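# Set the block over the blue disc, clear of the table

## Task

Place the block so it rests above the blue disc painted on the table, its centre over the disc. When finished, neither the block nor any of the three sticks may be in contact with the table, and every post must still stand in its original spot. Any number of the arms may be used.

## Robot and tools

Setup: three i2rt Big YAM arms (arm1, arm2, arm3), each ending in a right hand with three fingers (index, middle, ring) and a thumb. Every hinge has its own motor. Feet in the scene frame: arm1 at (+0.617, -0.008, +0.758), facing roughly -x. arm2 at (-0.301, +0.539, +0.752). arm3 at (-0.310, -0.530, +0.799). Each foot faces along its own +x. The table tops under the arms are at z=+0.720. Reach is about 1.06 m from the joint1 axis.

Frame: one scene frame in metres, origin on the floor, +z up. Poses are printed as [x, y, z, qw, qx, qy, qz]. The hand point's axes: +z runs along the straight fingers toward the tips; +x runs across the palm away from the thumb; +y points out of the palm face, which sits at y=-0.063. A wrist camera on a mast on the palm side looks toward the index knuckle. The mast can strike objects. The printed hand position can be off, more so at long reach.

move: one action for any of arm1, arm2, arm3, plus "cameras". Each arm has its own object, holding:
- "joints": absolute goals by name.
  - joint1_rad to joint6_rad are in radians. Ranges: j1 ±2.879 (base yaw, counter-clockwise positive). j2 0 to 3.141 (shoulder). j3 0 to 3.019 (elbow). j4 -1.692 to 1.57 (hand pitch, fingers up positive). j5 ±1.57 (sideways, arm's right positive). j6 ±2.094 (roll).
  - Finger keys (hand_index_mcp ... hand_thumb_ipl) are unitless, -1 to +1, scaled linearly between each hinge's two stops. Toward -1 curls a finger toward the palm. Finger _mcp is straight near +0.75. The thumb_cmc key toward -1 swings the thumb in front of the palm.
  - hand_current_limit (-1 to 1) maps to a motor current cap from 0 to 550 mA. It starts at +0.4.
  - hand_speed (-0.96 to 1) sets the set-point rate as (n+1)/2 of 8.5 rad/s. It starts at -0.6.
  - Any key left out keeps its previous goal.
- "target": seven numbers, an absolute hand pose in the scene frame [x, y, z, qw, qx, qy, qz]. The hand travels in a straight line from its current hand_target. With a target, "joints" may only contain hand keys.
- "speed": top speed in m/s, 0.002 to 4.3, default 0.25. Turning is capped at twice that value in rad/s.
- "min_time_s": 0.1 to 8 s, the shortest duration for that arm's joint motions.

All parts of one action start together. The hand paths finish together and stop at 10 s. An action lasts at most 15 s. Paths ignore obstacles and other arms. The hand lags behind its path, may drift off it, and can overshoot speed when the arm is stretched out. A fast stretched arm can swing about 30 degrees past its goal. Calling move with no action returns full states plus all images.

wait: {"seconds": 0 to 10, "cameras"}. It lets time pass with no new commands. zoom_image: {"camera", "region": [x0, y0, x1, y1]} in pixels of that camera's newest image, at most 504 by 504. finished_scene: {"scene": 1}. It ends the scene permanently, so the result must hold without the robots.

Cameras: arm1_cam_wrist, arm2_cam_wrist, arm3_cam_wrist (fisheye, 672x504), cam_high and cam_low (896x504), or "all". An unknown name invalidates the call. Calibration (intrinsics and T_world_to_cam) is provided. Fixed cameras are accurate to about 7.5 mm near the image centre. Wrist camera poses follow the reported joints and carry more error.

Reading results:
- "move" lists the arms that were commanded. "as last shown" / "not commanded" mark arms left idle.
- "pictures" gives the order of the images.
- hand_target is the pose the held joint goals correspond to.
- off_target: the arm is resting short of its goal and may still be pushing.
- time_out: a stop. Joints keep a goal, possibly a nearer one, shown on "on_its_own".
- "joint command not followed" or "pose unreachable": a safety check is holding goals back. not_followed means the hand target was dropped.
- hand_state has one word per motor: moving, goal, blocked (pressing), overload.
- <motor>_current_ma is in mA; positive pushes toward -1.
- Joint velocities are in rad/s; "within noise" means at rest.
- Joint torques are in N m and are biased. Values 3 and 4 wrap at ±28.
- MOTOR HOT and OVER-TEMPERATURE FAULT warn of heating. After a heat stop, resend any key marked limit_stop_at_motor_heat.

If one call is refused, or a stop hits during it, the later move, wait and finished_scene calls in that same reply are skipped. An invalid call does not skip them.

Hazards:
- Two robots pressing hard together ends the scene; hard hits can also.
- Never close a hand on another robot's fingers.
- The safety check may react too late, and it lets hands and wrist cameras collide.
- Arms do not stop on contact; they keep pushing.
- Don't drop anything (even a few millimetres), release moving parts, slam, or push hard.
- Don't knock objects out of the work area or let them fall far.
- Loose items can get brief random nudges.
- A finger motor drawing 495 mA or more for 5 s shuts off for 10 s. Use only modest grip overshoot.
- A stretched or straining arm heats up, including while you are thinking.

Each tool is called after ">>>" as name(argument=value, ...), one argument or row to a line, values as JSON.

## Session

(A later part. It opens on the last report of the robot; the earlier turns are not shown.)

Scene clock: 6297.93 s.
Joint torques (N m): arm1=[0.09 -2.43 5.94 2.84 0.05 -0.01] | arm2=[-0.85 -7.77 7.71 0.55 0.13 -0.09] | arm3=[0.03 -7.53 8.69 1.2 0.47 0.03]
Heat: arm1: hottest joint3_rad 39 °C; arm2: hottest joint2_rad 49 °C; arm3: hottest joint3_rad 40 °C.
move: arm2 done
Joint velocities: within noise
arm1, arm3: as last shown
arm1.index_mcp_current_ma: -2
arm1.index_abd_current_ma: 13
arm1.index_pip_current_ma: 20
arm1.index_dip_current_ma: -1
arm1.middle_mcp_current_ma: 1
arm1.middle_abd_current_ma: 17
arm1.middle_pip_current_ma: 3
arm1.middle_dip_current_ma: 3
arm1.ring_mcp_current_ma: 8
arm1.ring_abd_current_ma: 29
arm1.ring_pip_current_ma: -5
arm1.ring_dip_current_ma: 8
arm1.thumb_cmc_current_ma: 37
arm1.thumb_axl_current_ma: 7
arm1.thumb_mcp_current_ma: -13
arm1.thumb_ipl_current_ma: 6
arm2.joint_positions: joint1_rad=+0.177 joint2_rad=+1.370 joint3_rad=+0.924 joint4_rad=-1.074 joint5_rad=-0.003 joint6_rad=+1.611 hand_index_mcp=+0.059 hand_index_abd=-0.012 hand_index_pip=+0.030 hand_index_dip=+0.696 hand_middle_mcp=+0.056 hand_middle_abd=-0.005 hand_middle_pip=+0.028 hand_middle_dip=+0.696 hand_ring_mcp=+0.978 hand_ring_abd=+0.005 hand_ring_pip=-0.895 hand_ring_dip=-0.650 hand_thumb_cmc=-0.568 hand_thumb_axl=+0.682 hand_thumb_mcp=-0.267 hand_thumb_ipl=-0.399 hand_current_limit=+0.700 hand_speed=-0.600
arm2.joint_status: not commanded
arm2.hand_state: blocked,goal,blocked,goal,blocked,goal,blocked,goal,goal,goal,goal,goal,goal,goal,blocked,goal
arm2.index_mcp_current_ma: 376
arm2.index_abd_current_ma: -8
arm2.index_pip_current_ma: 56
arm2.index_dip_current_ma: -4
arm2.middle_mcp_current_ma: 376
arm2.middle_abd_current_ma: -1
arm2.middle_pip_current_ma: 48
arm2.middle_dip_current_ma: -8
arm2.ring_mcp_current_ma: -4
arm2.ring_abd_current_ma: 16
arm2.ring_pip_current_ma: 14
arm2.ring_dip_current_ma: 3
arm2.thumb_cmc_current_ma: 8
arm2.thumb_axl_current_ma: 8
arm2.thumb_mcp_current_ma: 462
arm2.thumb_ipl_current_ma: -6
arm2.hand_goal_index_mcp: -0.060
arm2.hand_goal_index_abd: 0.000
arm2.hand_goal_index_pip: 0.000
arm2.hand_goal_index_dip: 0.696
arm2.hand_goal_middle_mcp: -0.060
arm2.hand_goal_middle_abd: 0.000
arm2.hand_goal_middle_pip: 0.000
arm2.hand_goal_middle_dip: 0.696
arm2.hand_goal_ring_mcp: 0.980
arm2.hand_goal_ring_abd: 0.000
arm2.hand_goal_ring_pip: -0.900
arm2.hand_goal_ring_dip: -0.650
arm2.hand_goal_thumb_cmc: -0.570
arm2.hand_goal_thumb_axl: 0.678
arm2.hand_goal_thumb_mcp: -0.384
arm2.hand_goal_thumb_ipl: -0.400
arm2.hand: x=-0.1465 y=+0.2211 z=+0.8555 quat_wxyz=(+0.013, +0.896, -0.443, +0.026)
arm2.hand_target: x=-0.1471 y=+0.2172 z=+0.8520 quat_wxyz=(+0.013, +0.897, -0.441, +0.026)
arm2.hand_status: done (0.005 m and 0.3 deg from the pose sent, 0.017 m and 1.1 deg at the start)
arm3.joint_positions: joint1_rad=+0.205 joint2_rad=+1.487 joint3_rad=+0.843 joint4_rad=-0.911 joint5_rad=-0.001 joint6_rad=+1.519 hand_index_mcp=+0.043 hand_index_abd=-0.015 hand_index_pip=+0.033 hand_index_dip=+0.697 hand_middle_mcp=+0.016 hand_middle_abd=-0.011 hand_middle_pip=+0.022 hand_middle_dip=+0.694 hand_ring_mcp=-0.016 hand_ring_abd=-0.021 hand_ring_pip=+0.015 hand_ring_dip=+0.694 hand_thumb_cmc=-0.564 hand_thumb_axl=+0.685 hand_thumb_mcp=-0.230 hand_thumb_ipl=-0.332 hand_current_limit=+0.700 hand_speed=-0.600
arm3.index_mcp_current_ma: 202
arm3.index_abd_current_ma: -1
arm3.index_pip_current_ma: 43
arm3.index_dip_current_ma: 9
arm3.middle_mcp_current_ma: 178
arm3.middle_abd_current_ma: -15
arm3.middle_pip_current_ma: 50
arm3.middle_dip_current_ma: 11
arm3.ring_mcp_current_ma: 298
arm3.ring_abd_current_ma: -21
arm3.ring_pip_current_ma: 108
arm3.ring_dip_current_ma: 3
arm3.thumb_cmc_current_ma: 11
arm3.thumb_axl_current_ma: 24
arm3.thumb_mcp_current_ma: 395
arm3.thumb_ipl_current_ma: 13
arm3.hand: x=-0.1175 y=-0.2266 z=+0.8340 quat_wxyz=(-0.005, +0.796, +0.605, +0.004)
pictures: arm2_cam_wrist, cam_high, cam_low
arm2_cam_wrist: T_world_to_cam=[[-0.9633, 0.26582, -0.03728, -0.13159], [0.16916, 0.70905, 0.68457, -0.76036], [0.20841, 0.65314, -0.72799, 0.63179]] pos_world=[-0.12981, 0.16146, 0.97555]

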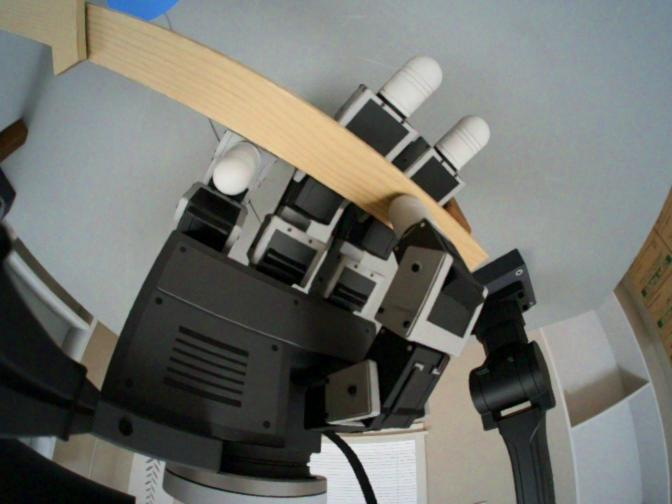

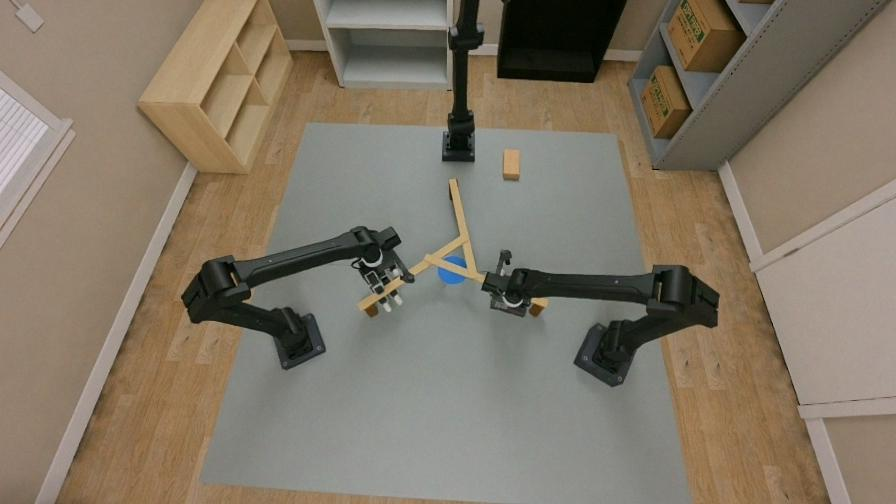

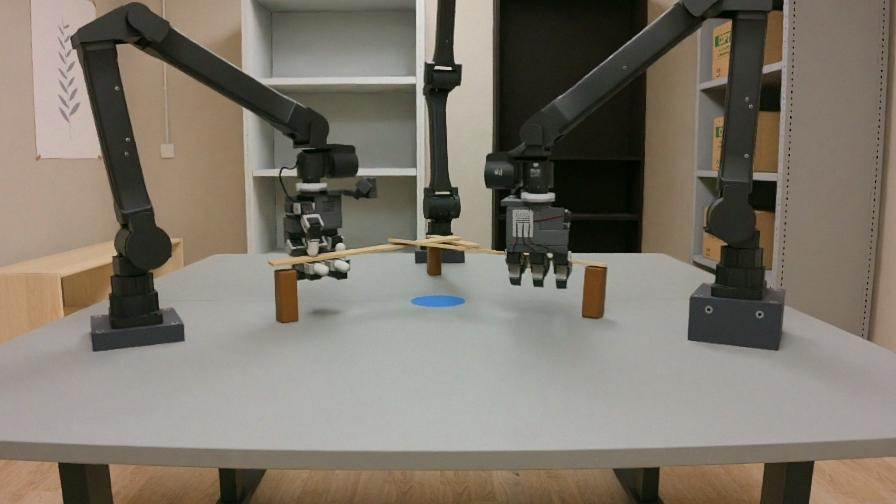

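>>> move(
  arm2={"target": [-0.142, 0.2125, 0.842, 0.0128, 0.8973, -0.4415, 0.026], "speed": 0.03},
  cameras=["cam_high", "cam_low", "arm2_cam_wrist"],
)

>>> zoom_image(
  camera="cam_low",
  region=[250, 240, 350, 330],
)

>>> zoom_image(
  camera="cam_low",
  region=[370, 210, 480, 265],
)

>>> zoom_image(
  camera="cam_high",
  region=[340, 220, 480, 310],
)

Scene clock: 6324.73 s.
Joint torques (N m): arm1=[0.09 -2.37 5.94 2.84 0.04 -0.01] | arm2=[-0.73 -7.12 7.71 0.5 0.13 -0.06] | arm3=[-0.03 -7.71 8.61 1.24 0.45 0.02]
Heat: arm1: hottest joint3_rad 39 °C; arm2: hottest joint2_rad 49 °C; arm3: hottest joint3_rad 40 °C.
move: arm2 done
Joint velocities: within noise
arm1, arm3: as last shown
arm1.index_mcp_current_ma: -3
arm1.index_abd_current_ma: 0
arm1.index_pip_current_ma: 23
arm1.index_dip_current_ma: -3
arm1.middle_mcp_current_ma: 7
arm1.middle_abd_current_ma: 8
arm1.middle_pip_current_ma: 1
arm1.middle_dip_current_ma: 1
arm1.ring_mcp_current_ma: 12
arm1.ring_abd_current_ma: 26
arm1.ring_pip_current_ma: -7
arm1.thumb_cmc_current_ma: 31
arm1.thumb_axl_current_ma: 8
arm1.thumb_mcp_current_ma: -10
arm1.thumb_ipl_current_ma: 4
arm2.joint_positions: joint1_rad=+0.177 joint2_rad=+1.387 joint3_rad=+0.924 joint4_rad=-1.041 joint5_rad=-0.003 joint6_rad=+1.611 hand_index_mcp=+0.059 hand_index_abd=-0.009 hand_index_pip=+0.029 hand_index_dip=+0.696 hand_middle_mcp=+0.056 hand_middle_abd=-0.005 hand_middle_pip=+0.028 hand_middle_dip=+0.696 hand_ring_mcp=+0.978 hand_ring_abd=+0.005 hand_ring_pip=-0.895 hand_ring_dip=-0.650 hand_thumb_cmc=-0.568 hand_thumb_axl=+0.682 hand_thumb_mcp=-0.267 hand_thumb_ipl=-0.398 hand_current_limit=+0.700 hand_speed=-0.600
arm2.joint_status: not commanded
arm2.hand_state: blocked,goal,blocked,goal,blocked,goal,blocked,goal,goal,goal,goal,goal,goal,goal,blocked,goal
arm2.index_mcp_current_ma: 381
arm2.index_abd_current_ma: -5
arm2.index_pip_current_ma: 55
arm2.index_dip_current_ma: -12
arm2.middle_mcp_current_ma: 371
arm2.middle_abd_current_ma: -1
arm2.middle_pip_current_ma: 49
arm2.middle_dip_current_ma: -8
arm2.ring_mcp_current_ma: -3
arm2.ring_abd_current_ma: 15
arm2.ring_pip_current_ma: 13
arm2.ring_dip_current_ma: 6
arm2.thumb_cmc_current_ma: 9
arm2.thumb_axl_current_ma: 8
arm2.thumb_mcp_current_ma: 462
arm2.thumb_ipl_current_ma: -3
arm2.hand_goal_index_mcp: -0.060
arm2.hand_goal_index_abd: 0.000
arm2.hand_goal_index_pip: 0.000
arm2.hand_goal_index_dip: 0.696
arm2.hand_goal_middle_mcp: -0.060
arm2.hand_goal_middle_abd: 0.000
arm2.hand_goal_middle_pip: 0.000
arm2.hand_goal_middle_dip: 0.696
arm2.hand_goal_ring_mcp: 0.980
arm2.hand_goal_ring_abd: 0.000
arm2.hand_goal_ring_pip: -0.900
arm2.hand_goal_ring_dip: -0.650
arm2.hand_goal_thumb_cmc: -0.570
arm2.hand_goal_thumb_axl: 0.678
arm2.hand_goal_thumb_mcp: -0.384
arm2.hand_goal_thumb_ipl: -0.400
arm2.hand: x=-0.1418 y=+0.2154 z=+0.8497 quat_wxyz=(+0.016, +0.896, -0.443, +0.033)
arm2.hand_target: x=-0.1421 y=+0.2127 z=+0.8421 quat_wxyz=(+0.013, +0.897, -0.441, +0.026)
arm2.hand_status: done (0.008 m and 0.9 deg from the pose sent, 0.017 m and 0.2 deg at the start)
arm3.joint_positions: joint1_rad=+0.205 joint2_rad=+1.487 joint3_rad=+0.843 joint4_rad=-0.911 joint5_rad=-0.001 joint6_rad=+1.519 hand_index_mcp=+0.043 hand_index_abd=-0.015 hand_index_pip=+0.033 hand_index_dip=+0.697 hand_middle_mcp=+0.017 hand_middle_abd=-0.011 hand_middle_pip=+0.022 hand_middle_dip=+0.694 hand_ring_mcp=-0.015 hand_ring_abd=-0.021 hand_ring_pip=+0.016 hand_ring_dip=+0.694 hand_thumb_cmc=-0.564 hand_thumb_axl=+0.685 hand_thumb_mcp=-0.230 hand_thumb_ipl=-0.332 hand_current_limit=+0.700 hand_speed=-0.600
arm3.index_mcp_current_ma: 179
arm3.index_abd_current_ma: -11
arm3.index_pip_current_ma: 47
arm3.index_dip_current_ma: 4
arm3.middle_mcp_current_ma: 180
arm3.middle_abd_current_ma: -22
arm3.middle_pip_current_ma: 35
arm3.middle_dip_current_ma: 8
arm3.ring_mcp_current_ma: 287
arm3.ring_abd_current_ma: -20
arm3.ring_pip_current_ma: 111
arm3.ring_dip_current_ma: 11
arm3.thumb_cmc_current_ma: -1
arm3.thumb_axl_current_ma: 5
arm3.thumb_mcp_current_ma: 387
arm3.thumb_ipl_current_ma: 15
arm3.hand: x=-0.1174 y=-0.2267 z=+0.8340 quat_wxyz=(-0.004, +0.796, +0.605, +0.004)
pictures: arm2_cam_wrist, cam_high, cam_low
arm2_cam_wrist: T_world_to_cam=[[-0.96288, 0.26528, -0.04983, -0.11486], [0.16248, 0.71707, 0.6778, -0.75002], [0.21553, 0.64455, -0.73356, 0.63785]] pos_world=[-0.12621, 0.15716, 0.97054]

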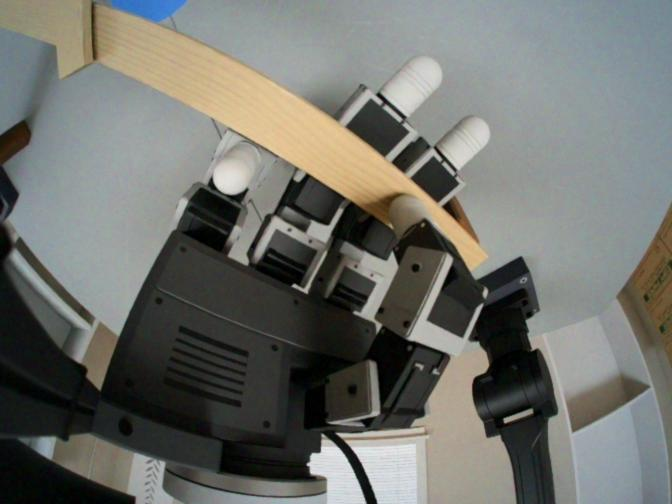

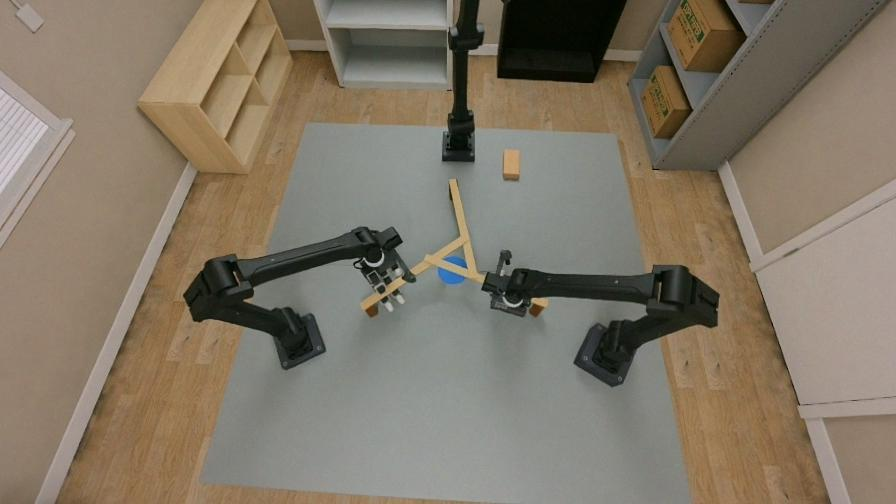

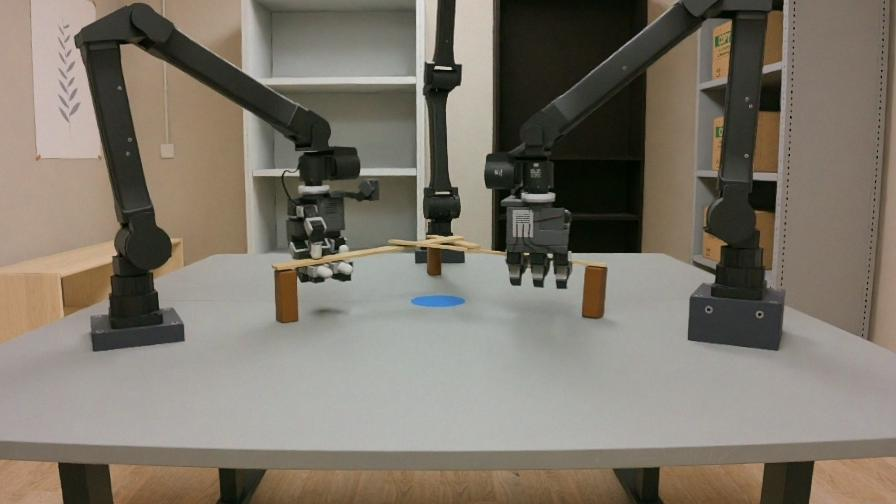

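Scaled by 5.040 from the camera's image (finer frame: 1280x720).

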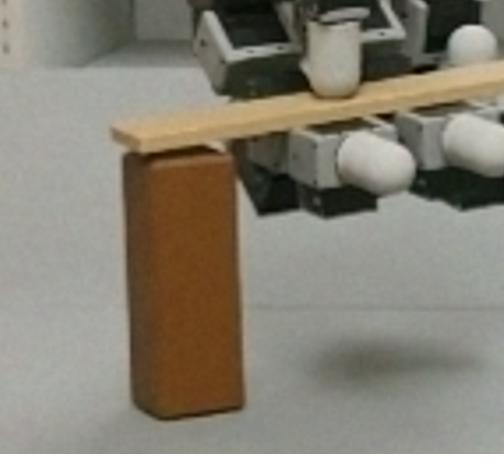

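Scaled by 4.582 from the camera's image (finer frame: 1280x720).

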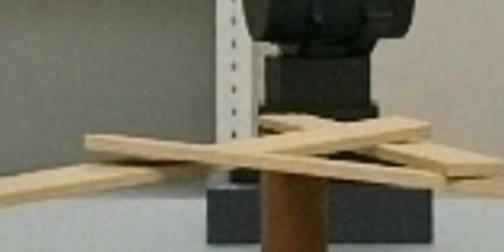

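Scaled by 3.600 from the camera's image (finer frame: 1280x720).

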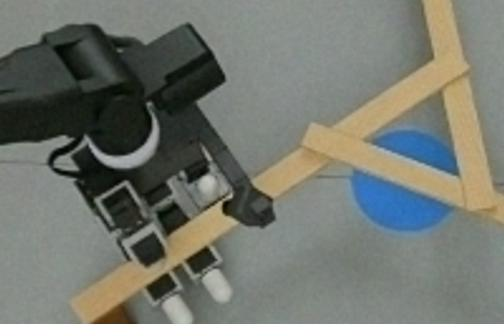

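>>> move(
  arm2={"target": [-0.142, 0.2125, 0.8375, 0.0128, 0.8973, -0.4415, 0.026], "speed": 0.03},
  cameras=["cam_high", "cam_low", "arm2_cam_wrist"],
)

>>> zoom_image(
  camera="cam_low",
  region=[250, 240, 350, 330],
)

>>> zoom_image(
  camera="cam_low",
  region=[370, 210, 480, 265],
)

Scene clock: 6337.27 s.
Joint torques (N m): arm1=[0.15 -2.43 5.94 2.82 0.05 -0.01] | arm2=[-0.73 -7.12 7.21 0.53 0.14 -0.07] | arm3=[-0.03 -7.53 8.62 1.21 0.44 0.03]
Heat: arm1: hottest joint3_rad 39 °C; arm2: hottest joint2_rad 49 °C; arm3: hottest joint3_rad 40 °C.
move: arm2 off_target
Joint velocities: within noise
arm1, arm3: as last shown
arm1.index_abd_current_ma: 4
arm1.index_pip_current_ma: 17
arm1.index_dip_current_ma: 3
arm1.middle_mcp_current_ma: 9
arm1.middle_abd_current_ma: 18
arm1.middle_pip_current_ma: 3
arm1.middle_dip_current_ma: -4
arm1.ring_mcp_current_ma: 7
arm1.ring_abd_current_ma: 35
arm1.ring_dip_current_ma: 12
arm1.thumb_cmc_current_ma: 39
arm1.thumb_mcp_current_ma: -17
arm1.thumb_ipl_current_ma: 1
arm2.joint_positions: joint1_rad=+0.177 joint2_rad=+1.391 joint3_rad=+0.924 joint4_rad=-1.029 joint5_rad=-0.003 joint6_rad=+1.611 hand_index_mcp=+0.059 hand_index_abd=-0.009 hand_index_pip=+0.029 hand_index_dip=+0.696 hand_middle_mcp=+0.056 hand_middle_abd=-0.005 hand_middle_pip=+0.028 hand_middle_dip=+0.696 hand_ring_mcp=+0.978 hand_ring_abd=+0.005 hand_ring_pip=-0.895 hand_ring_dip=-0.650 hand_thumb_cmc=-0.568 hand_thumb_axl=+0.682 hand_thumb_mcp=-0.267 hand_thumb_ipl=-0.398 hand_current_limit=+0.700 hand_speed=-0.600
arm2.joint_status: not commanded
arm2.hand_state: blocked,goal,blocked,goal,blocked,goal,blocked,goal,goal,goal,goal,goal,goal,goal,blocked,goal
arm2.index_mcp_current_ma: 376
arm2.index_abd_current_ma: 1
arm2.index_pip_current_ma: 51
arm2.index_dip_current_ma: -6
arm2.middle_mcp_current_ma: 373
arm2.middle_abd_current_ma: 0
arm2.middle_pip_current_ma: 46
arm2.middle_dip_current_ma: -4
arm2.ring_mcp_current_ma: -1
arm2.ring_abd_current_ma: 16
arm2.ring_pip_current_ma: 15
arm2.ring_dip_current_ma: 2
arm2.thumb_cmc_current_ma: 8
arm2.thumb_axl_current_ma: 17
arm2.thumb_mcp_current_ma: 460
arm2.thumb_ipl_current_ma: -3
arm2.hand_goal_index_mcp: -0.060
arm2.hand_goal_index_abd: 0.000
arm2.hand_goal_index_pip: 0.000
arm2.hand_goal_index_dip: 0.696
arm2.hand_goal_middle_mcp: -0.060
arm2.hand_goal_middle_abd: 0.000
arm2.hand_goal_middle_pip: 0.000
arm2.hand_goal_middle_dip: 0.696
arm2.hand_goal_ring_mcp: 0.980
arm2.hand_goal_ring_abd: 0.000
arm2.hand_goal_ring_pip: -0.900
arm2.hand_goal_ring_dip: -0.650
arm2.hand_goal_thumb_cmc: -0.570
arm2.hand_goal_thumb_axl: 0.678
arm2.hand_goal_thumb_mcp: -0.384
arm2.hand_goal_thumb_ipl: -0.400
arm2.hand: x=-0.1399 y=+0.2131 z=+0.8481 quat_wxyz=(+0.017, +0.896, -0.443, +0.036)
arm2.hand_target: x=-0.1422 y=+0.2128 z=+0.8377 quat_wxyz=(+0.013, +0.897, -0.441, +0.026)
arm2.hand_status: off_target (0.011 m and 1.3 deg from the pose sent, 0.013 m and 0.9 deg at the start)
arm3.index_mcp_current_ma: 193
arm3.index_abd_current_ma: -12
arm3.index_pip_current_ma: 42
arm3.index_dip_current_ma: 9
arm3.middle_mcp_current_ma: 157
arm3.middle_abd_current_ma: -4
arm3.middle_pip_current_ma: 33
arm3.middle_dip_current_ma: 5
arm3.ring_mcp_current_ma: 302
arm3.ring_abd_current_ma: -28
arm3.ring_pip_current_ma: 108
arm3.ring_dip_current_ma: -2
arm3.thumb_cmc_current_ma: 5
arm3.thumb_axl_current_ma: 21
arm3.thumb_mcp_current_ma: 407
arm3.thumb_ipl_current_ma: 17
pictures: arm2_cam_wrist, cam_high, cam_low
arm2_cam_wrist: T_world_to_cam=[[-0.96264, 0.26492, -0.05602, -0.10718], [0.15918, 0.72103, 0.67438, -0.74606], [0.21905, 0.64026, -0.73626, 0.64138]] pos_world=[-0.12491, 0.15566, 0.96934]

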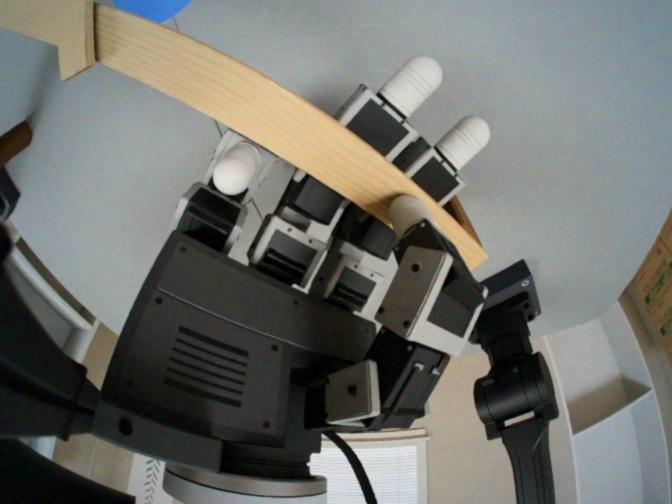

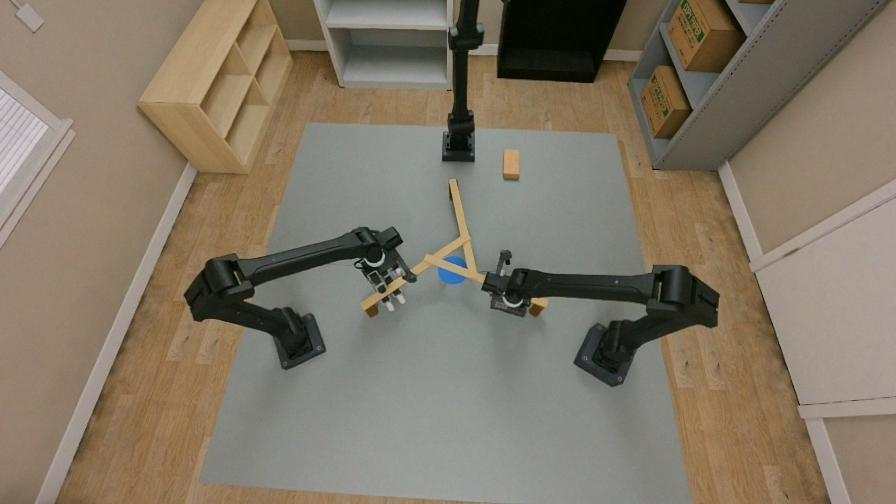

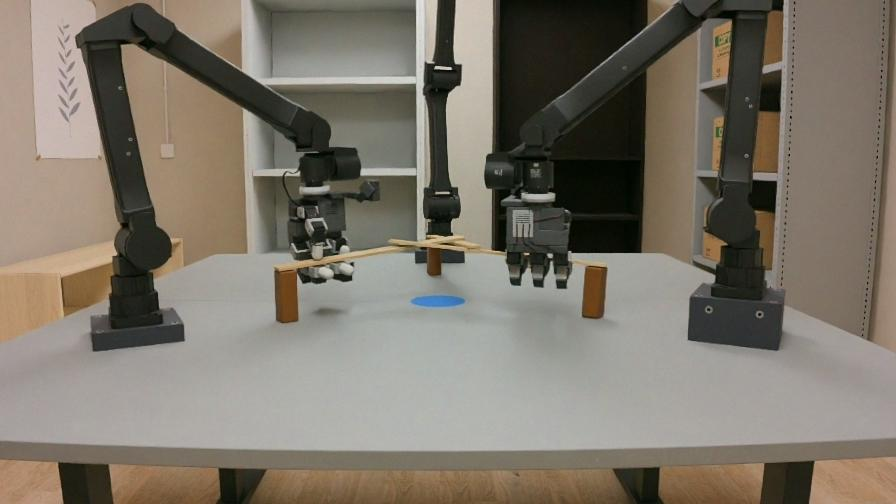

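Scaled by 5.040 from the camera's image (finer frame: 1280x720).

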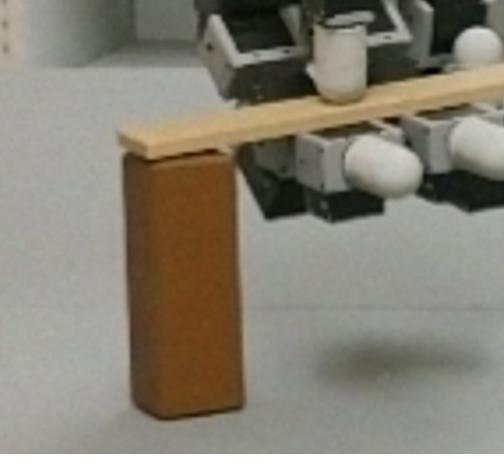

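Scaled by 4.582 from the camera's image (finer frame: 1280x720).

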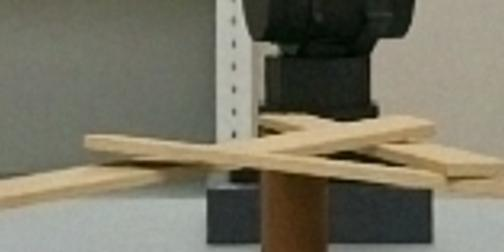

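>>> zoom_image(
  camera="cam_low",
  region=[430, 228, 490, 258],
)

>>> zoom_image(
  camera="cam_high",
  region=[440, 210, 500, 250],
)

>>> zoom_image(
  camera="arm2_cam_wrist",
  region=[0, 0, 200, 110],
)

Scaled by 8.400 from the camera's image (finer frame: 1280x720).

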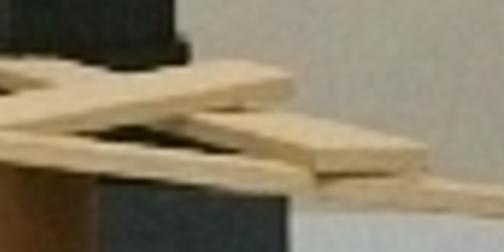

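Scaled by 8.400 from the camera's image (finer frame: 1280x720).

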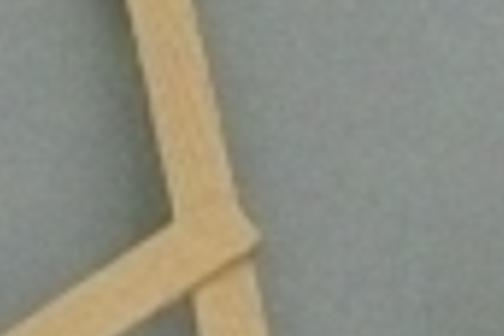

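Scaled by 2.520 from the camera's image (finer frame: 960x720).

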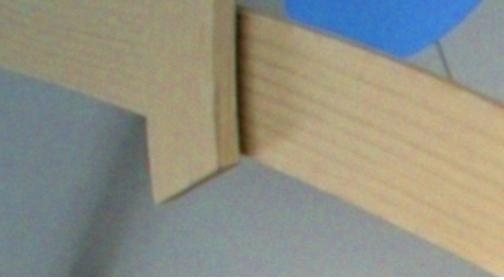

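>>> move(
  arm2={"target": [-0.142, 0.2125, 0.8365, 0.0097, 0.8973, -0.4415, 0.0197], "speed": 0.03},
  cameras=["cam_high", "cam_low", "arm2_cam_wrist"],
)

>>> zoom_image(
  camera="cam_low",
  region=[250, 240, 350, 330],
)

>>> zoom_image(
  camera="cam_low",
  region=[430, 228, 490, 258],
)

Scene clock: 6370.03 s.
Joint torques (N m): arm1=[0.09 -2.43 5.96 2.82 0.05 -0.01] | arm2=[-0.79 -6.71 7.71 0.13 0.12 -0.07] | arm3=[-0.09 -7.53 8.66 1.22 0.45 0.03]
Heat: arm1: hottest joint3_rad 39 °C; arm2: hottest joint2_rad 49 °C; arm3: hottest joint3_rad 40 °C.
move: arm2 done
Joint velocities: within noise
arm1, arm3: as last shown
arm1.index_mcp_current_ma: -4
arm1.index_abd_current_ma: 5
arm1.index_pip_current_ma: 19
arm1.index_dip_current_ma: 4
arm1.middle_mcp_current_ma: 7
arm1.middle_abd_current_ma: 11
arm1.middle_pip_current_ma: 5
arm1.middle_dip_current_ma: 2
arm1.ring_mcp_current_ma: 6
arm1.ring_abd_current_ma: 33
arm1.ring_pip_current_ma: 0
arm1.ring_dip_current_ma: 8
arm1.thumb_cmc_current_ma: 34
arm1.thumb_axl_current_ma: 4
arm1.thumb_mcp_current_ma: -10
arm1.thumb_ipl_current_ma: 2
arm2.joint_positions: joint1_rad=+0.177 joint2_rad=+1.397 joint3_rad=+0.924 joint4_rad=-1.029 joint5_rad=-0.003 joint6_rad=+1.611 hand_index_mcp=+0.060 hand_index_abd=-0.012 hand_index_pip=+0.029 hand_index_dip=+0.696 hand_middle_mcp=+0.053 hand_middle_abd=-0.005 hand_middle_pip=+0.028 hand_middle_dip=+0.696 hand_ring_mcp=+0.978 hand_ring_abd=+0.005 hand_ring_pip=-0.895 hand_ring_dip=-0.650 hand_thumb_cmc=-0.568 hand_thumb_axl=+0.682 hand_thumb_mcp=-0.267 hand_thumb_ipl=-0.399 hand_current_limit=+0.700 hand_speed=-0.600
arm2.joint_status: not commanded
arm2.hand_state: blocked,goal,blocked,goal,blocked,goal,blocked,goal,goal,goal,goal,goal,goal,goal,blocked,goal
arm2.index_mcp_current_ma: 380
arm2.index_abd_current_ma: -7
arm2.index_pip_current_ma: 59
arm2.index_dip_current_ma: -10
arm2.middle_mcp_current_ma: 365
arm2.middle_abd_current_ma: -1
arm2.middle_pip_current_ma: 49
arm2.middle_dip_current_ma: -6
arm2.ring_mcp_current_ma: -4
arm2.ring_abd_current_ma: 13
arm2.ring_pip_current_ma: 12
arm2.ring_dip_current_ma: 3
arm2.thumb_cmc_current_ma: 8
arm2.thumb_axl_current_ma: 7
arm2.thumb_mcp_current_ma: 461
arm2.thumb_ipl_current_ma: -8
arm2.hand_goal_index_mcp: -0.060
arm2.hand_goal_index_abd: 0.000
arm2.hand_goal_index_pip: 0.000
arm2.hand_goal_index_dip: 0.696
arm2.hand_goal_middle_mcp: -0.060
arm2.hand_goal_middle_abd: 0.000
arm2.hand_goal_middle_pip: 0.000
arm2.hand_goal_middle_dip: 0.696
arm2.hand_goal_ring_mcp: 0.980
arm2.hand_goal_ring_abd: 0.000
arm2.hand_goal_ring_pip: -0.900
arm2.hand_goal_ring_dip: -0.650
arm2.hand_goal_thumb_cmc: -0.570
arm2.hand_goal_thumb_axl: 0.678
arm2.hand_goal_thumb_mcp: -0.384
arm2.hand_goal_thumb_ipl: -0.400
arm2.hand: x=-0.1400 y=+0.2133 z=+0.8463 quat_wxyz=(+0.016, +0.896, -0.443, +0.034)
arm2.hand_target: x=-0.1421 y=+0.2128 z=+0.8367 quat_wxyz=(+0.010, +0.897, -0.441, +0.020)
arm2.hand_status: done (0.010 m and 1.8 deg from the pose sent, 0.012 m and 2.1 deg at the start)
arm3.joint_positions: joint1_rad=+0.205 joint2_rad=+1.487 joint3_rad=+0.843 joint4_rad=-0.911 joint5_rad=-0.001 joint6_rad=+1.519 hand_index_mcp=+0.043 hand_index_abd=-0.015 hand_index_pip=+0.032 hand_index_dip=+0.697 hand_middle_mcp=+0.017 hand_middle_abd=-0.011 hand_middle_pip=+0.022 hand_middle_dip=+0.694 hand_ring_mcp=-0.015 hand_ring_abd=-0.021 hand_ring_pip=+0.016 hand_ring_dip=+0.694 hand_thumb_cmc=-0.565 hand_thumb_axl=+0.685 hand_thumb_mcp=-0.230 hand_thumb_ipl=-0.332 hand_current_limit=+0.700 hand_speed=-0.600
arm3.index_mcp_current_ma: 180
arm3.index_abd_current_ma: -11
arm3.index_pip_current_ma: 29
arm3.index_dip_current_ma: 6
arm3.middle_mcp_current_ma: 201
arm3.middle_abd_current_ma: -6
arm3.middle_pip_current_ma: 31
arm3.middle_dip_current_ma: 9
arm3.ring_mcp_current_ma: 298
arm3.ring_abd_current_ma: -23
arm3.ring_pip_current_ma: 117
arm3.ring_dip_current_ma: 15
arm3.thumb_cmc_current_ma: -5
arm3.thumb_axl_current_ma: 24
arm3.thumb_mcp_current_ma: 406
arm3.thumb_ipl_current_ma: 14
pictures: arm2_cam_wrist, cam_high, cam_low
arm2_cam_wrist: T_world_to_cam=[[-0.96283, 0.26514, -0.05166, -0.11127], [0.16148, 0.71827, 0.67677, -0.74605], [0.21654, 0.64327, -0.73438, 0.63753]] pos_world=[-0.12471, 0.15526, 0.96734]

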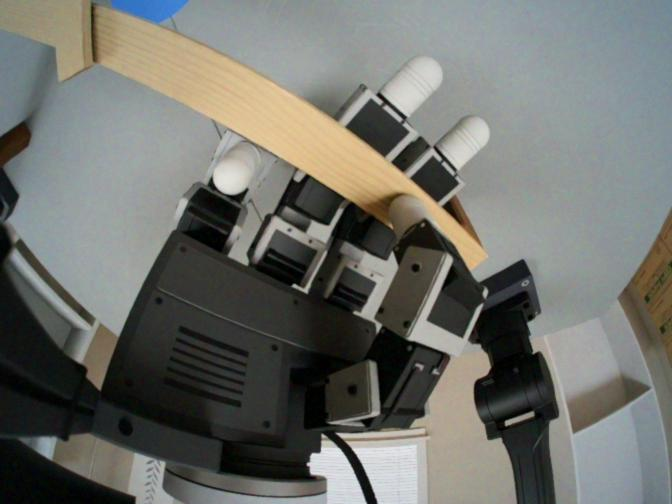

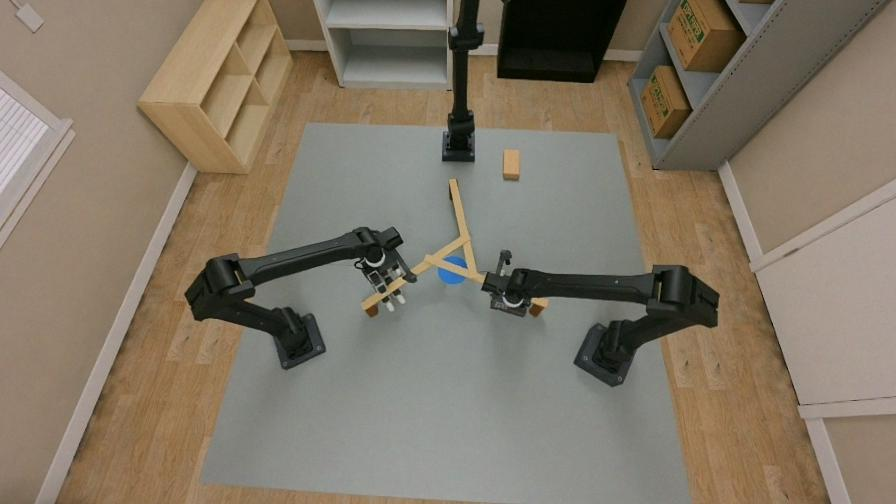

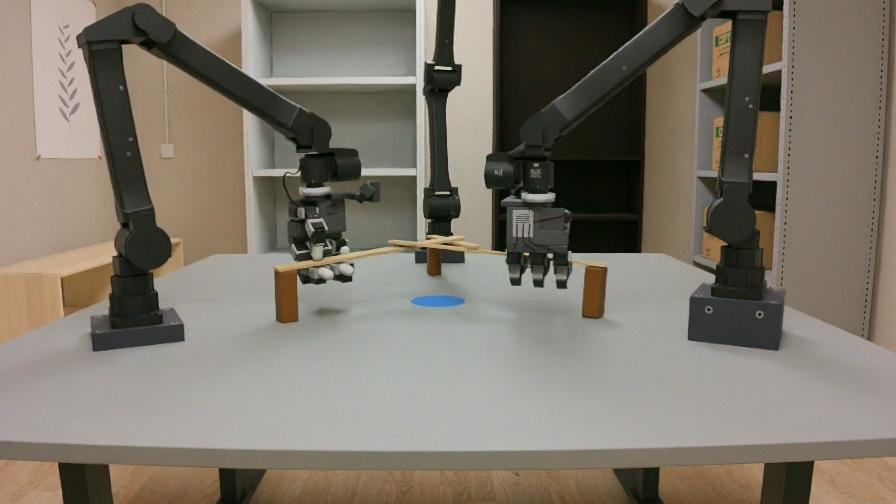

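Scaled by 5.040 from the camera's image (finer frame: 1280x720).

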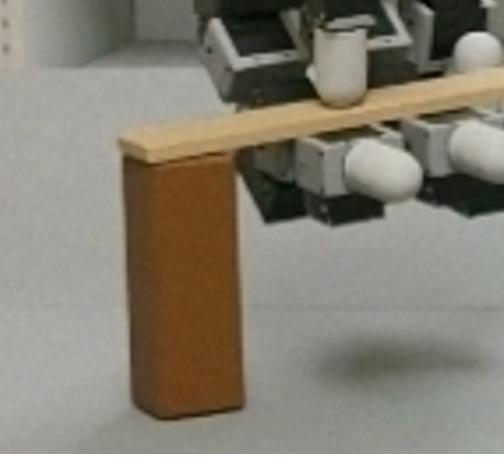

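Scaled by 8.400 from the camera's image (finer frame: 1280x720).

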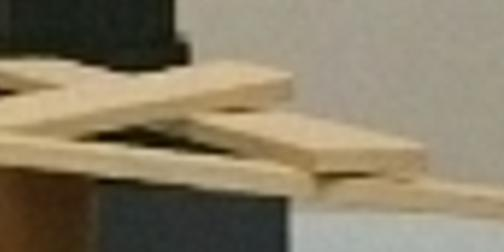

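>>> move(
  arm2={"joints": {"hand_index_mcp": -0.02, "hand_middle_mcp": -0.02, "hand_thumb_mcp": -0.345, "hand_speed": -0.9}},
)

>>> move(
  arm2={"joints": {"hand_index_mcp": 0.015, "hand_middle_mcp": 0.015, "hand_thumb_mcp": -0.305}},
)

>>> move(
  arm2={"joints": {"hand_index_mcp": 0.04, "hand_middle_mcp": 0.04, "hand_thumb_mcp": -0.275}},
  cameras=["cam_high", "cam_low", "arm2_cam_wrist"],
)

>>> zoom_image(
  camera="cam_low",
  region=[250, 240, 350, 330],
)

>>> zoom_image(
  camera="cam_low",
  region=[430, 228, 490, 258],
)

Scene clock: 6385.57 s.
Joint torques (N m): arm1=[0.09 -2.43 5.96 2.82 0.05 -0.01] | arm2=[-0.73 -6.77 7.71 0.13 0.11 -0.06] | arm3=[-0.09 -7.65 8.66 1.21 0.46 0.02]
Heat: arm1: hottest joint3_rad 39 °C; arm2: hottest joint2_rad 49 °C; arm3: hottest joint3_rad 40 °C.
move: arm2 off_target
Joint velocities: within noise
arm1, arm3: as last shown
arm1.index_mcp_current_ma: -2
arm1.index_abd_current_ma: 7
arm1.middle_mcp_current_ma: 6
arm1.middle_abd_current_ma: 13
arm1.middle_pip_current_ma: 1
arm1.middle_dip_current_ma: -1
arm1.ring_mcp_current_ma: 8
arm1.ring_abd_current_ma: 28
arm1.ring_pip_current_ma: -2
arm1.ring_dip_current_ma: 14
arm1.thumb_cmc_current_ma: 35
arm1.thumb_axl_current_ma: 5
arm1.thumb_mcp_current_ma: -4
arm1.thumb_ipl_current_ma: -1
arm2.joint_positions: joint1_rad=+0.177 joint2_rad=+1.397 joint3_rad=+0.924 joint4_rad=-1.029 joint5_rad=-0.003 joint6_rad=+1.611 hand_index_mcp=+0.060 hand_index_abd=-0.012 hand_index_pip=+0.029 hand_index_dip=+0.696 hand_middle_mcp=+0.053 hand_middle_abd=-0.005 hand_middle_pip=+0.028 hand_middle_dip=+0.696 hand_ring_mcp=+0.978 hand_ring_abd=+0.005 hand_ring_pip=-0.895 hand_ring_dip=-0.650 hand_thumb_cmc=-0.568 hand_thumb_axl=+0.682 hand_thumb_mcp=-0.267 hand_thumb_ipl=-0.399 hand_current_limit=+0.700 hand_speed=-0.900
arm2.joint_status: hand_index_mcp off_target (ended at +0.060, target -0.020); hand_middle_mcp off_target (ended at +0.053, target -0.020); hand_thumb_mcp off_target (ended at -0.267, target -0.345); the others done
arm2.hand_state: blocked,goal,blocked,goal,blocked,goal,blocked,goal,goal,goal,goal,goal,goal,goal,blocked,goal
arm2.index_mcp_current_ma: 232
arm2.index_abd_current_ma: -8
arm2.index_pip_current_ma: 52
arm2.index_dip_current_ma: -8
arm2.middle_mcp_current_ma: 212
arm2.middle_abd_current_ma: -2
arm2.middle_pip_current_ma: 46
arm2.middle_dip_current_ma: -3
arm2.ring_mcp_current_ma: 1
arm2.ring_abd_current_ma: 16
arm2.ring_pip_current_ma: 15
arm2.ring_dip_current_ma: 4
arm2.thumb_cmc_current_ma: 4
arm2.thumb_axl_current_ma: 11
arm2.thumb_mcp_current_ma: 273
arm2.thumb_ipl_current_ma: -7
arm2.hand_goal_index_mcp: -0.020
arm2.hand_goal_index_abd: 0.000
arm2.hand_goal_index_pip: 0.000
arm2.hand_goal_index_dip: 0.696
arm2.hand_goal_middle_mcp: -0.020
arm2.hand_goal_middle_abd: 0.000
arm2.hand_goal_middle_pip: 0.000
arm2.hand_goal_middle_dip: 0.696
arm2.hand_goal_ring_mcp: 0.980
arm2.hand_goal_ring_abd: 0.000
arm2.hand_goal_ring_pip: -0.900
arm2.hand_goal_ring_dip: -0.650
arm2.hand_goal_thumb_cmc: -0.570
arm2.hand_goal_thumb_axl: 0.678
arm2.hand_goal_thumb_mcp: -0.344
arm2.hand_goal_thumb_ipl: -0.400
arm2.hand: x=-0.1400 y=+0.2133 z=+0.8463 quat_wxyz=(+0.016, +0.896, -0.443, +0.034)
arm2.hand_target: x=-0.1421 y=+0.2128 z=+0.8367 quat_wxyz=(+0.010, +0.897, -0.441, +0.020)
arm2.hand_status: not commanded
arm3.index_mcp_current_ma: 199
arm3.index_abd_current_ma: 4
arm3.index_pip_current_ma: 17
arm3.index_dip_current_ma: 10
arm3.middle_mcp_current_ma: 171
arm3.middle_abd_current_ma: -10
arm3.middle_pip_current_ma: 43
arm3.middle_dip_current_ma: 13
arm3.ring_mcp_current_ma: 303
arm3.ring_abd_current_ma: -12
arm3.ring_pip_current_ma: 118
arm3.ring_dip_current_ma: -2
arm3.thumb_cmc_current_ma: 8
arm3.thumb_axl_current_ma: 16
arm3.thumb_mcp_current_ma: 391
arm3.thumb_ipl_current_ma: 24
pictures: none

Scene clock: 6386.07 s.
Joint torques (N m): arm1=[0.09 -2.43 5.94 2.84 0.04 -0.01] | arm2=[-0.85 -6.77 7.72 0.09 0.11 -0.07] | arm3=[-0.03 -7.47 8.65 1.24 0.45 0.02]
Heat: arm1: hottest joint3_rad 39 °C; arm2: hottest joint2_rad 49 °C; arm3: hottest joint3_rad 40 °C.
move: arm2 off_target
Joint velocities: within noise
arm1, arm3: as last shown
arm1.index_mcp_current_ma: -4
arm1.index_pip_current_ma: 17
arm1.middle_mcp_current_ma: 7
arm1.middle_abd_current_ma: 10
arm1.middle_pip_current_ma: 2
arm1.middle_dip_current_ma: -3
arm1.ring_mcp_current_ma: 6
arm1.ring_abd_current_ma: 30
arm1.ring_pip_current_ma: -7
arm1.ring_dip_current_ma: 12
arm1.thumb_cmc_current_ma: 32
arm1.thumb_axl_current_ma: 7
arm1.thumb_mcp_current_ma: -11
arm1.thumb_ipl_current_ma: 0
arm2.joint_positions: joint1_rad=+0.177 joint2_rad=+1.397 joint3_rad=+0.924 joint4_rad=-1.029 joint5_rad=-0.002 joint6_rad=+1.611 hand_index_mcp=+0.063 hand_index_abd=-0.012 hand_index_pip=+0.027 hand_index_dip=+0.696 hand_middle_mcp=+0.056 hand_middle_abd=-0.005 hand_middle_pip=+0.027 hand_middle_dip=+0.696 hand_ring_mcp=+0.978 hand_ring_abd=+0.005 hand_ring_pip=-0.895 hand_ring_dip=-0.650 hand_thumb_cmc=-0.568 hand_thumb_axl=+0.682 hand_thumb_mcp=-0.266 hand_thumb_ipl=-0.401 hand_current_limit=+0.700 hand_speed=-0.900
arm2.joint_status: hand_index_mcp off_target (ended at +0.063, target +0.015); hand_middle_mcp off_target (ended at +0.056, target +0.015); hand_thumb_mcp off_target (ended at -0.266, target -0.305)
arm2.hand_state: blocked,goal,blocked,goal,blocked,goal,blocked,goal,goal,goal,goal,goal,goal,goal,blocked,goal
arm2.index_mcp_current_ma: 124
arm2.index_abd_current_ma: -8
arm2.index_pip_current_ma: 51
arm2.index_dip_current_ma: -8
arm2.middle_mcp_current_ma: 105
arm2.middle_abd_current_ma: -2
arm2.middle_pip_current_ma: 46
arm2.middle_dip_current_ma: -12
arm2.ring_mcp_current_ma: -2
arm2.ring_abd_current_ma: 13
arm2.ring_pip_current_ma: 12
arm2.ring_dip_current_ma: 3
arm2.thumb_cmc_current_ma: 7
arm2.thumb_axl_current_ma: 13
arm2.thumb_mcp_current_ma: 115
arm2.thumb_ipl_current_ma: -6
arm2.hand_goal_index_mcp: 0.016
arm2.hand_goal_index_abd: 0.000
arm2.hand_goal_index_pip: 0.000
arm2.hand_goal_index_dip: 0.696
arm2.hand_goal_middle_mcp: 0.016
arm2.hand_goal_middle_abd: 0.000
arm2.hand_goal_middle_pip: 0.000
arm2.hand_goal_middle_dip: 0.696
arm2.hand_goal_ring_mcp: 0.980
arm2.hand_goal_ring_abd: 0.000
arm2.hand_goal_ring_pip: -0.900
arm2.hand_goal_ring_dip: -0.650
arm2.hand_goal_thumb_cmc: -0.570
arm2.hand_goal_thumb_axl: 0.678
arm2.hand_goal_thumb_mcp: -0.304
arm2.hand_goal_thumb_ipl: -0.400
arm2.hand: x=-0.1401 y=+0.2132 z=+0.8463 quat_wxyz=(+0.016, +0.896, -0.443, +0.034)
arm2.hand_target: x=-0.1422 y=+0.2128 z=+0.8367 quat_wxyz=(+0.010, +0.897, -0.441, +0.020)
arm2.hand_status: not commanded
arm3.index_mcp_current_ma: 177
arm3.index_abd_current_ma: -13
arm3.index_pip_current_ma: 36
arm3.index_dip_current_ma: 13
arm3.middle_mcp_current_ma: 185
arm3.middle_abd_current_ma: -9
arm3.middle_pip_current_ma: 35
arm3.middle_dip_current_ma: 2
arm3.ring_mcp_current_ma: 284
arm3.ring_abd_current_ma: -11
arm3.ring_pip_current_ma: 128
arm3.ring_dip_current_ma: -8
arm3.thumb_cmc_current_ma: 1
arm3.thumb_axl_current_ma: 17
arm3.thumb_mcp_current_ma: 400
arm3.thumb_ipl_current_ma: 14
pictures: none

Scene clock: 6386.57 s.
Joint torques (N m): arm1=[0.09 -2.43 5.94 2.82 0.05 -0.01] | arm2=[-0.67 -6.77 7.71 0.1 0.08 -0.07] | arm3=[0.09 -7.59 8.66 1.2 0.44 0.02]
Heat: arm1: hottest joint3_rad 39 °C; arm2: hottest joint2_rad 49 °C; arm3: hottest joint3_rad 40 °C.
move: arm2 off_target
Joint velocities: within noise
arm1, arm3: as last shown
arm1.index_mcp_current_ma: -2
arm1.index_abd_current_ma: 8
arm1.index_pip_current_ma: 21
arm1.index_dip_current_ma: -8
arm1.middle_mcp_current_ma: 1
arm1.middle_abd_current_ma: 12
arm1.middle_pip_current_ma: 0
arm1.middle_dip_current_ma: -2
arm1.ring_mcp_current_ma: 9
arm1.ring_abd_current_ma: 33
arm1.ring_pip_current_ma: -4
arm1.thumb_cmc_current_ma: 34
arm1.thumb_axl_current_ma: 4
arm1.thumb_mcp_current_ma: -6
arm1.thumb_ipl_current_ma: -3
arm2.joint_positions: joint1_rad=+0.177 joint2_rad=+1.397 joint3_rad=+0.924 joint4_rad=-1.029 joint5_rad=-0.002 joint6_rad=+1.611 hand_index_mcp=+0.066 hand_index_abd=-0.012 hand_index_pip=+0.020 hand_index_dip=+0.696 hand_middle_mcp=+0.060 hand_middle_abd=-0.005 hand_middle_pip=+0.018 hand_middle_dip=+0.696 hand_ring_mcp=+0.978 hand_ring_abd=+0.005 hand_ring_pip=-0.895 hand_ring_dip=-0.650 hand_thumb_cmc=-0.568 hand_thumb_axl=+0.682 hand_thumb_mcp=-0.263 hand_thumb_ipl=-0.404 hand_current_limit=+0.700 hand_speed=-0.900
arm2.joint_status: hand_index_mcp off_target (ended at +0.066, target +0.040); the others done
arm2.hand_state: blocked,goal,goal,goal,goal,goal,goal,goal,goal,goal,goal,goal,goal,goal,goal,goal
arm2.index_mcp_current_ma: 61
arm2.index_abd_current_ma: -4
arm2.index_pip_current_ma: 29
arm2.index_dip_current_ma: -6
arm2.middle_mcp_current_ma: 51
arm2.middle_abd_current_ma: -1
arm2.middle_pip_current_ma: 25
arm2.middle_dip_current_ma: -4
arm2.ring_mcp_current_ma: -4
arm2.ring_abd_current_ma: 12
arm2.ring_pip_current_ma: 12
arm2.ring_dip_current_ma: 5
arm2.thumb_cmc_current_ma: 5
arm2.thumb_axl_current_ma: 11
arm2.thumb_mcp_current_ma: 24
arm2.thumb_ipl_current_ma: -17
arm2.hand_goal_index_mcp: 0.040
arm2.hand_goal_index_abd: 0.000
arm2.hand_goal_index_pip: 0.000
arm2.hand_goal_index_dip: 0.696
arm2.hand_goal_middle_mcp: 0.040
arm2.hand_goal_middle_abd: 0.000
arm2.hand_goal_middle_pip: 0.000
arm2.hand_goal_middle_dip: 0.696
arm2.hand_goal_ring_mcp: 0.980
arm2.hand_goal_ring_abd: 0.000
arm2.hand_goal_ring_pip: -0.900
arm2.hand_goal_ring_dip: -0.650
arm2.hand_goal_thumb_cmc: -0.570
arm2.hand_goal_thumb_axl: 0.678
arm2.hand_goal_thumb_mcp: -0.274
arm2.hand_goal_thumb_ipl: -0.400
arm2.hand: x=-0.1402 y=+0.2132 z=+0.8463 quat_wxyz=(+0.017, +0.896, -0.443, +0.033)
arm2.hand_target: x=-0.1421 y=+0.2128 z=+0.8367 quat_wxyz=(+0.010, +0.897, -0.441, +0.020)
arm2.hand_status: not commanded
arm3.index_mcp_current_ma: 195
arm3.index_abd_current_ma: -1
arm3.index_pip_current_ma: 34
arm3.index_dip_current_ma: 7
arm3.middle_mcp_current_ma: 176
arm3.middle_abd_current_ma: 5
arm3.middle_pip_current_ma: 24
arm3.middle_dip_current_ma: 19
arm3.ring_mcp_current_ma: 265
arm3.ring_abd_current_ma: -23
arm3.ring_pip_current_ma: 105
arm3.ring_dip_current_ma: 2
arm3.thumb_cmc_current_ma: 3
arm3.thumb_axl_current_ma: 20
arm3.thumb_mcp_current_ma: 393
arm3.thumb_ipl_current_ma: 25
pictures: arm2_cam_wrist, cam_high, cam_low
arm2_cam_wrist: T_world_to_cam=[[-0.96284, 0.2652, -0.05116, -0.11176], [0.16198, 0.71856, 0.67634, -0.74561], [0.21612, 0.64291, -0.73482, 0.63795]] pos_world=[-0.12471, 0.15526, 0.96734]

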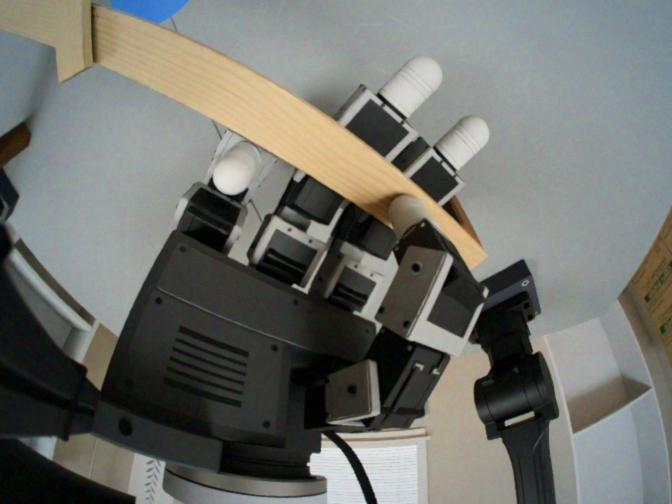

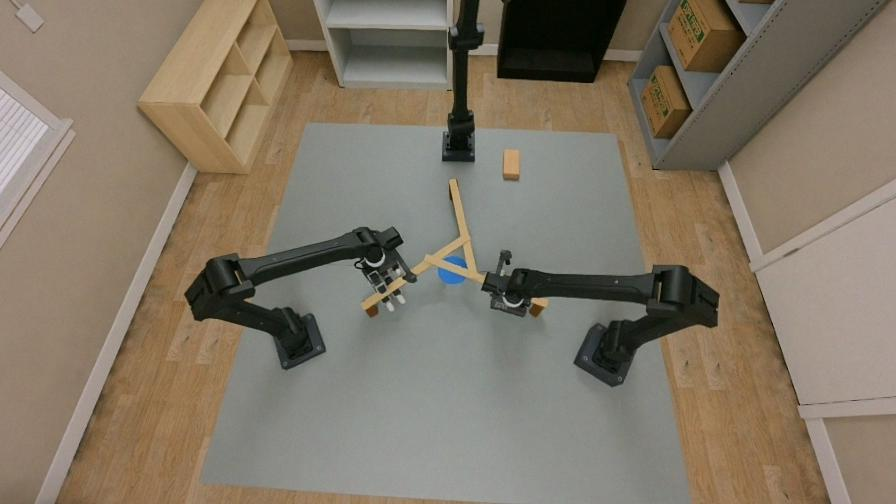

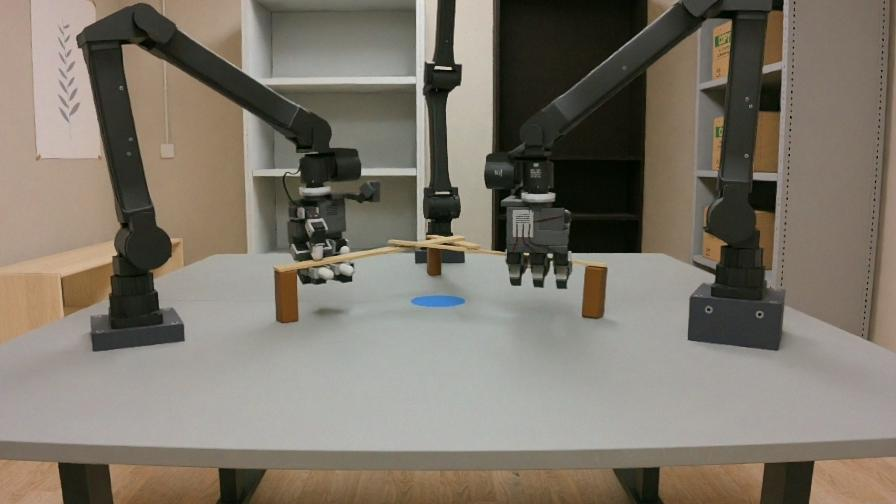

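Scaled by 5.040 from the camera's image (finer frame: 1280x720).

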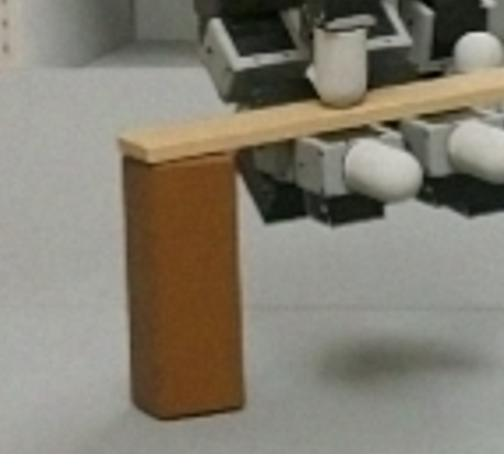

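Scaled by 8.400 from the camera's image (finer frame: 1280x720).

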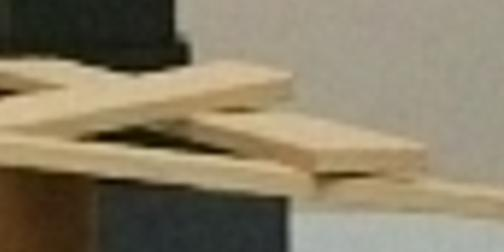

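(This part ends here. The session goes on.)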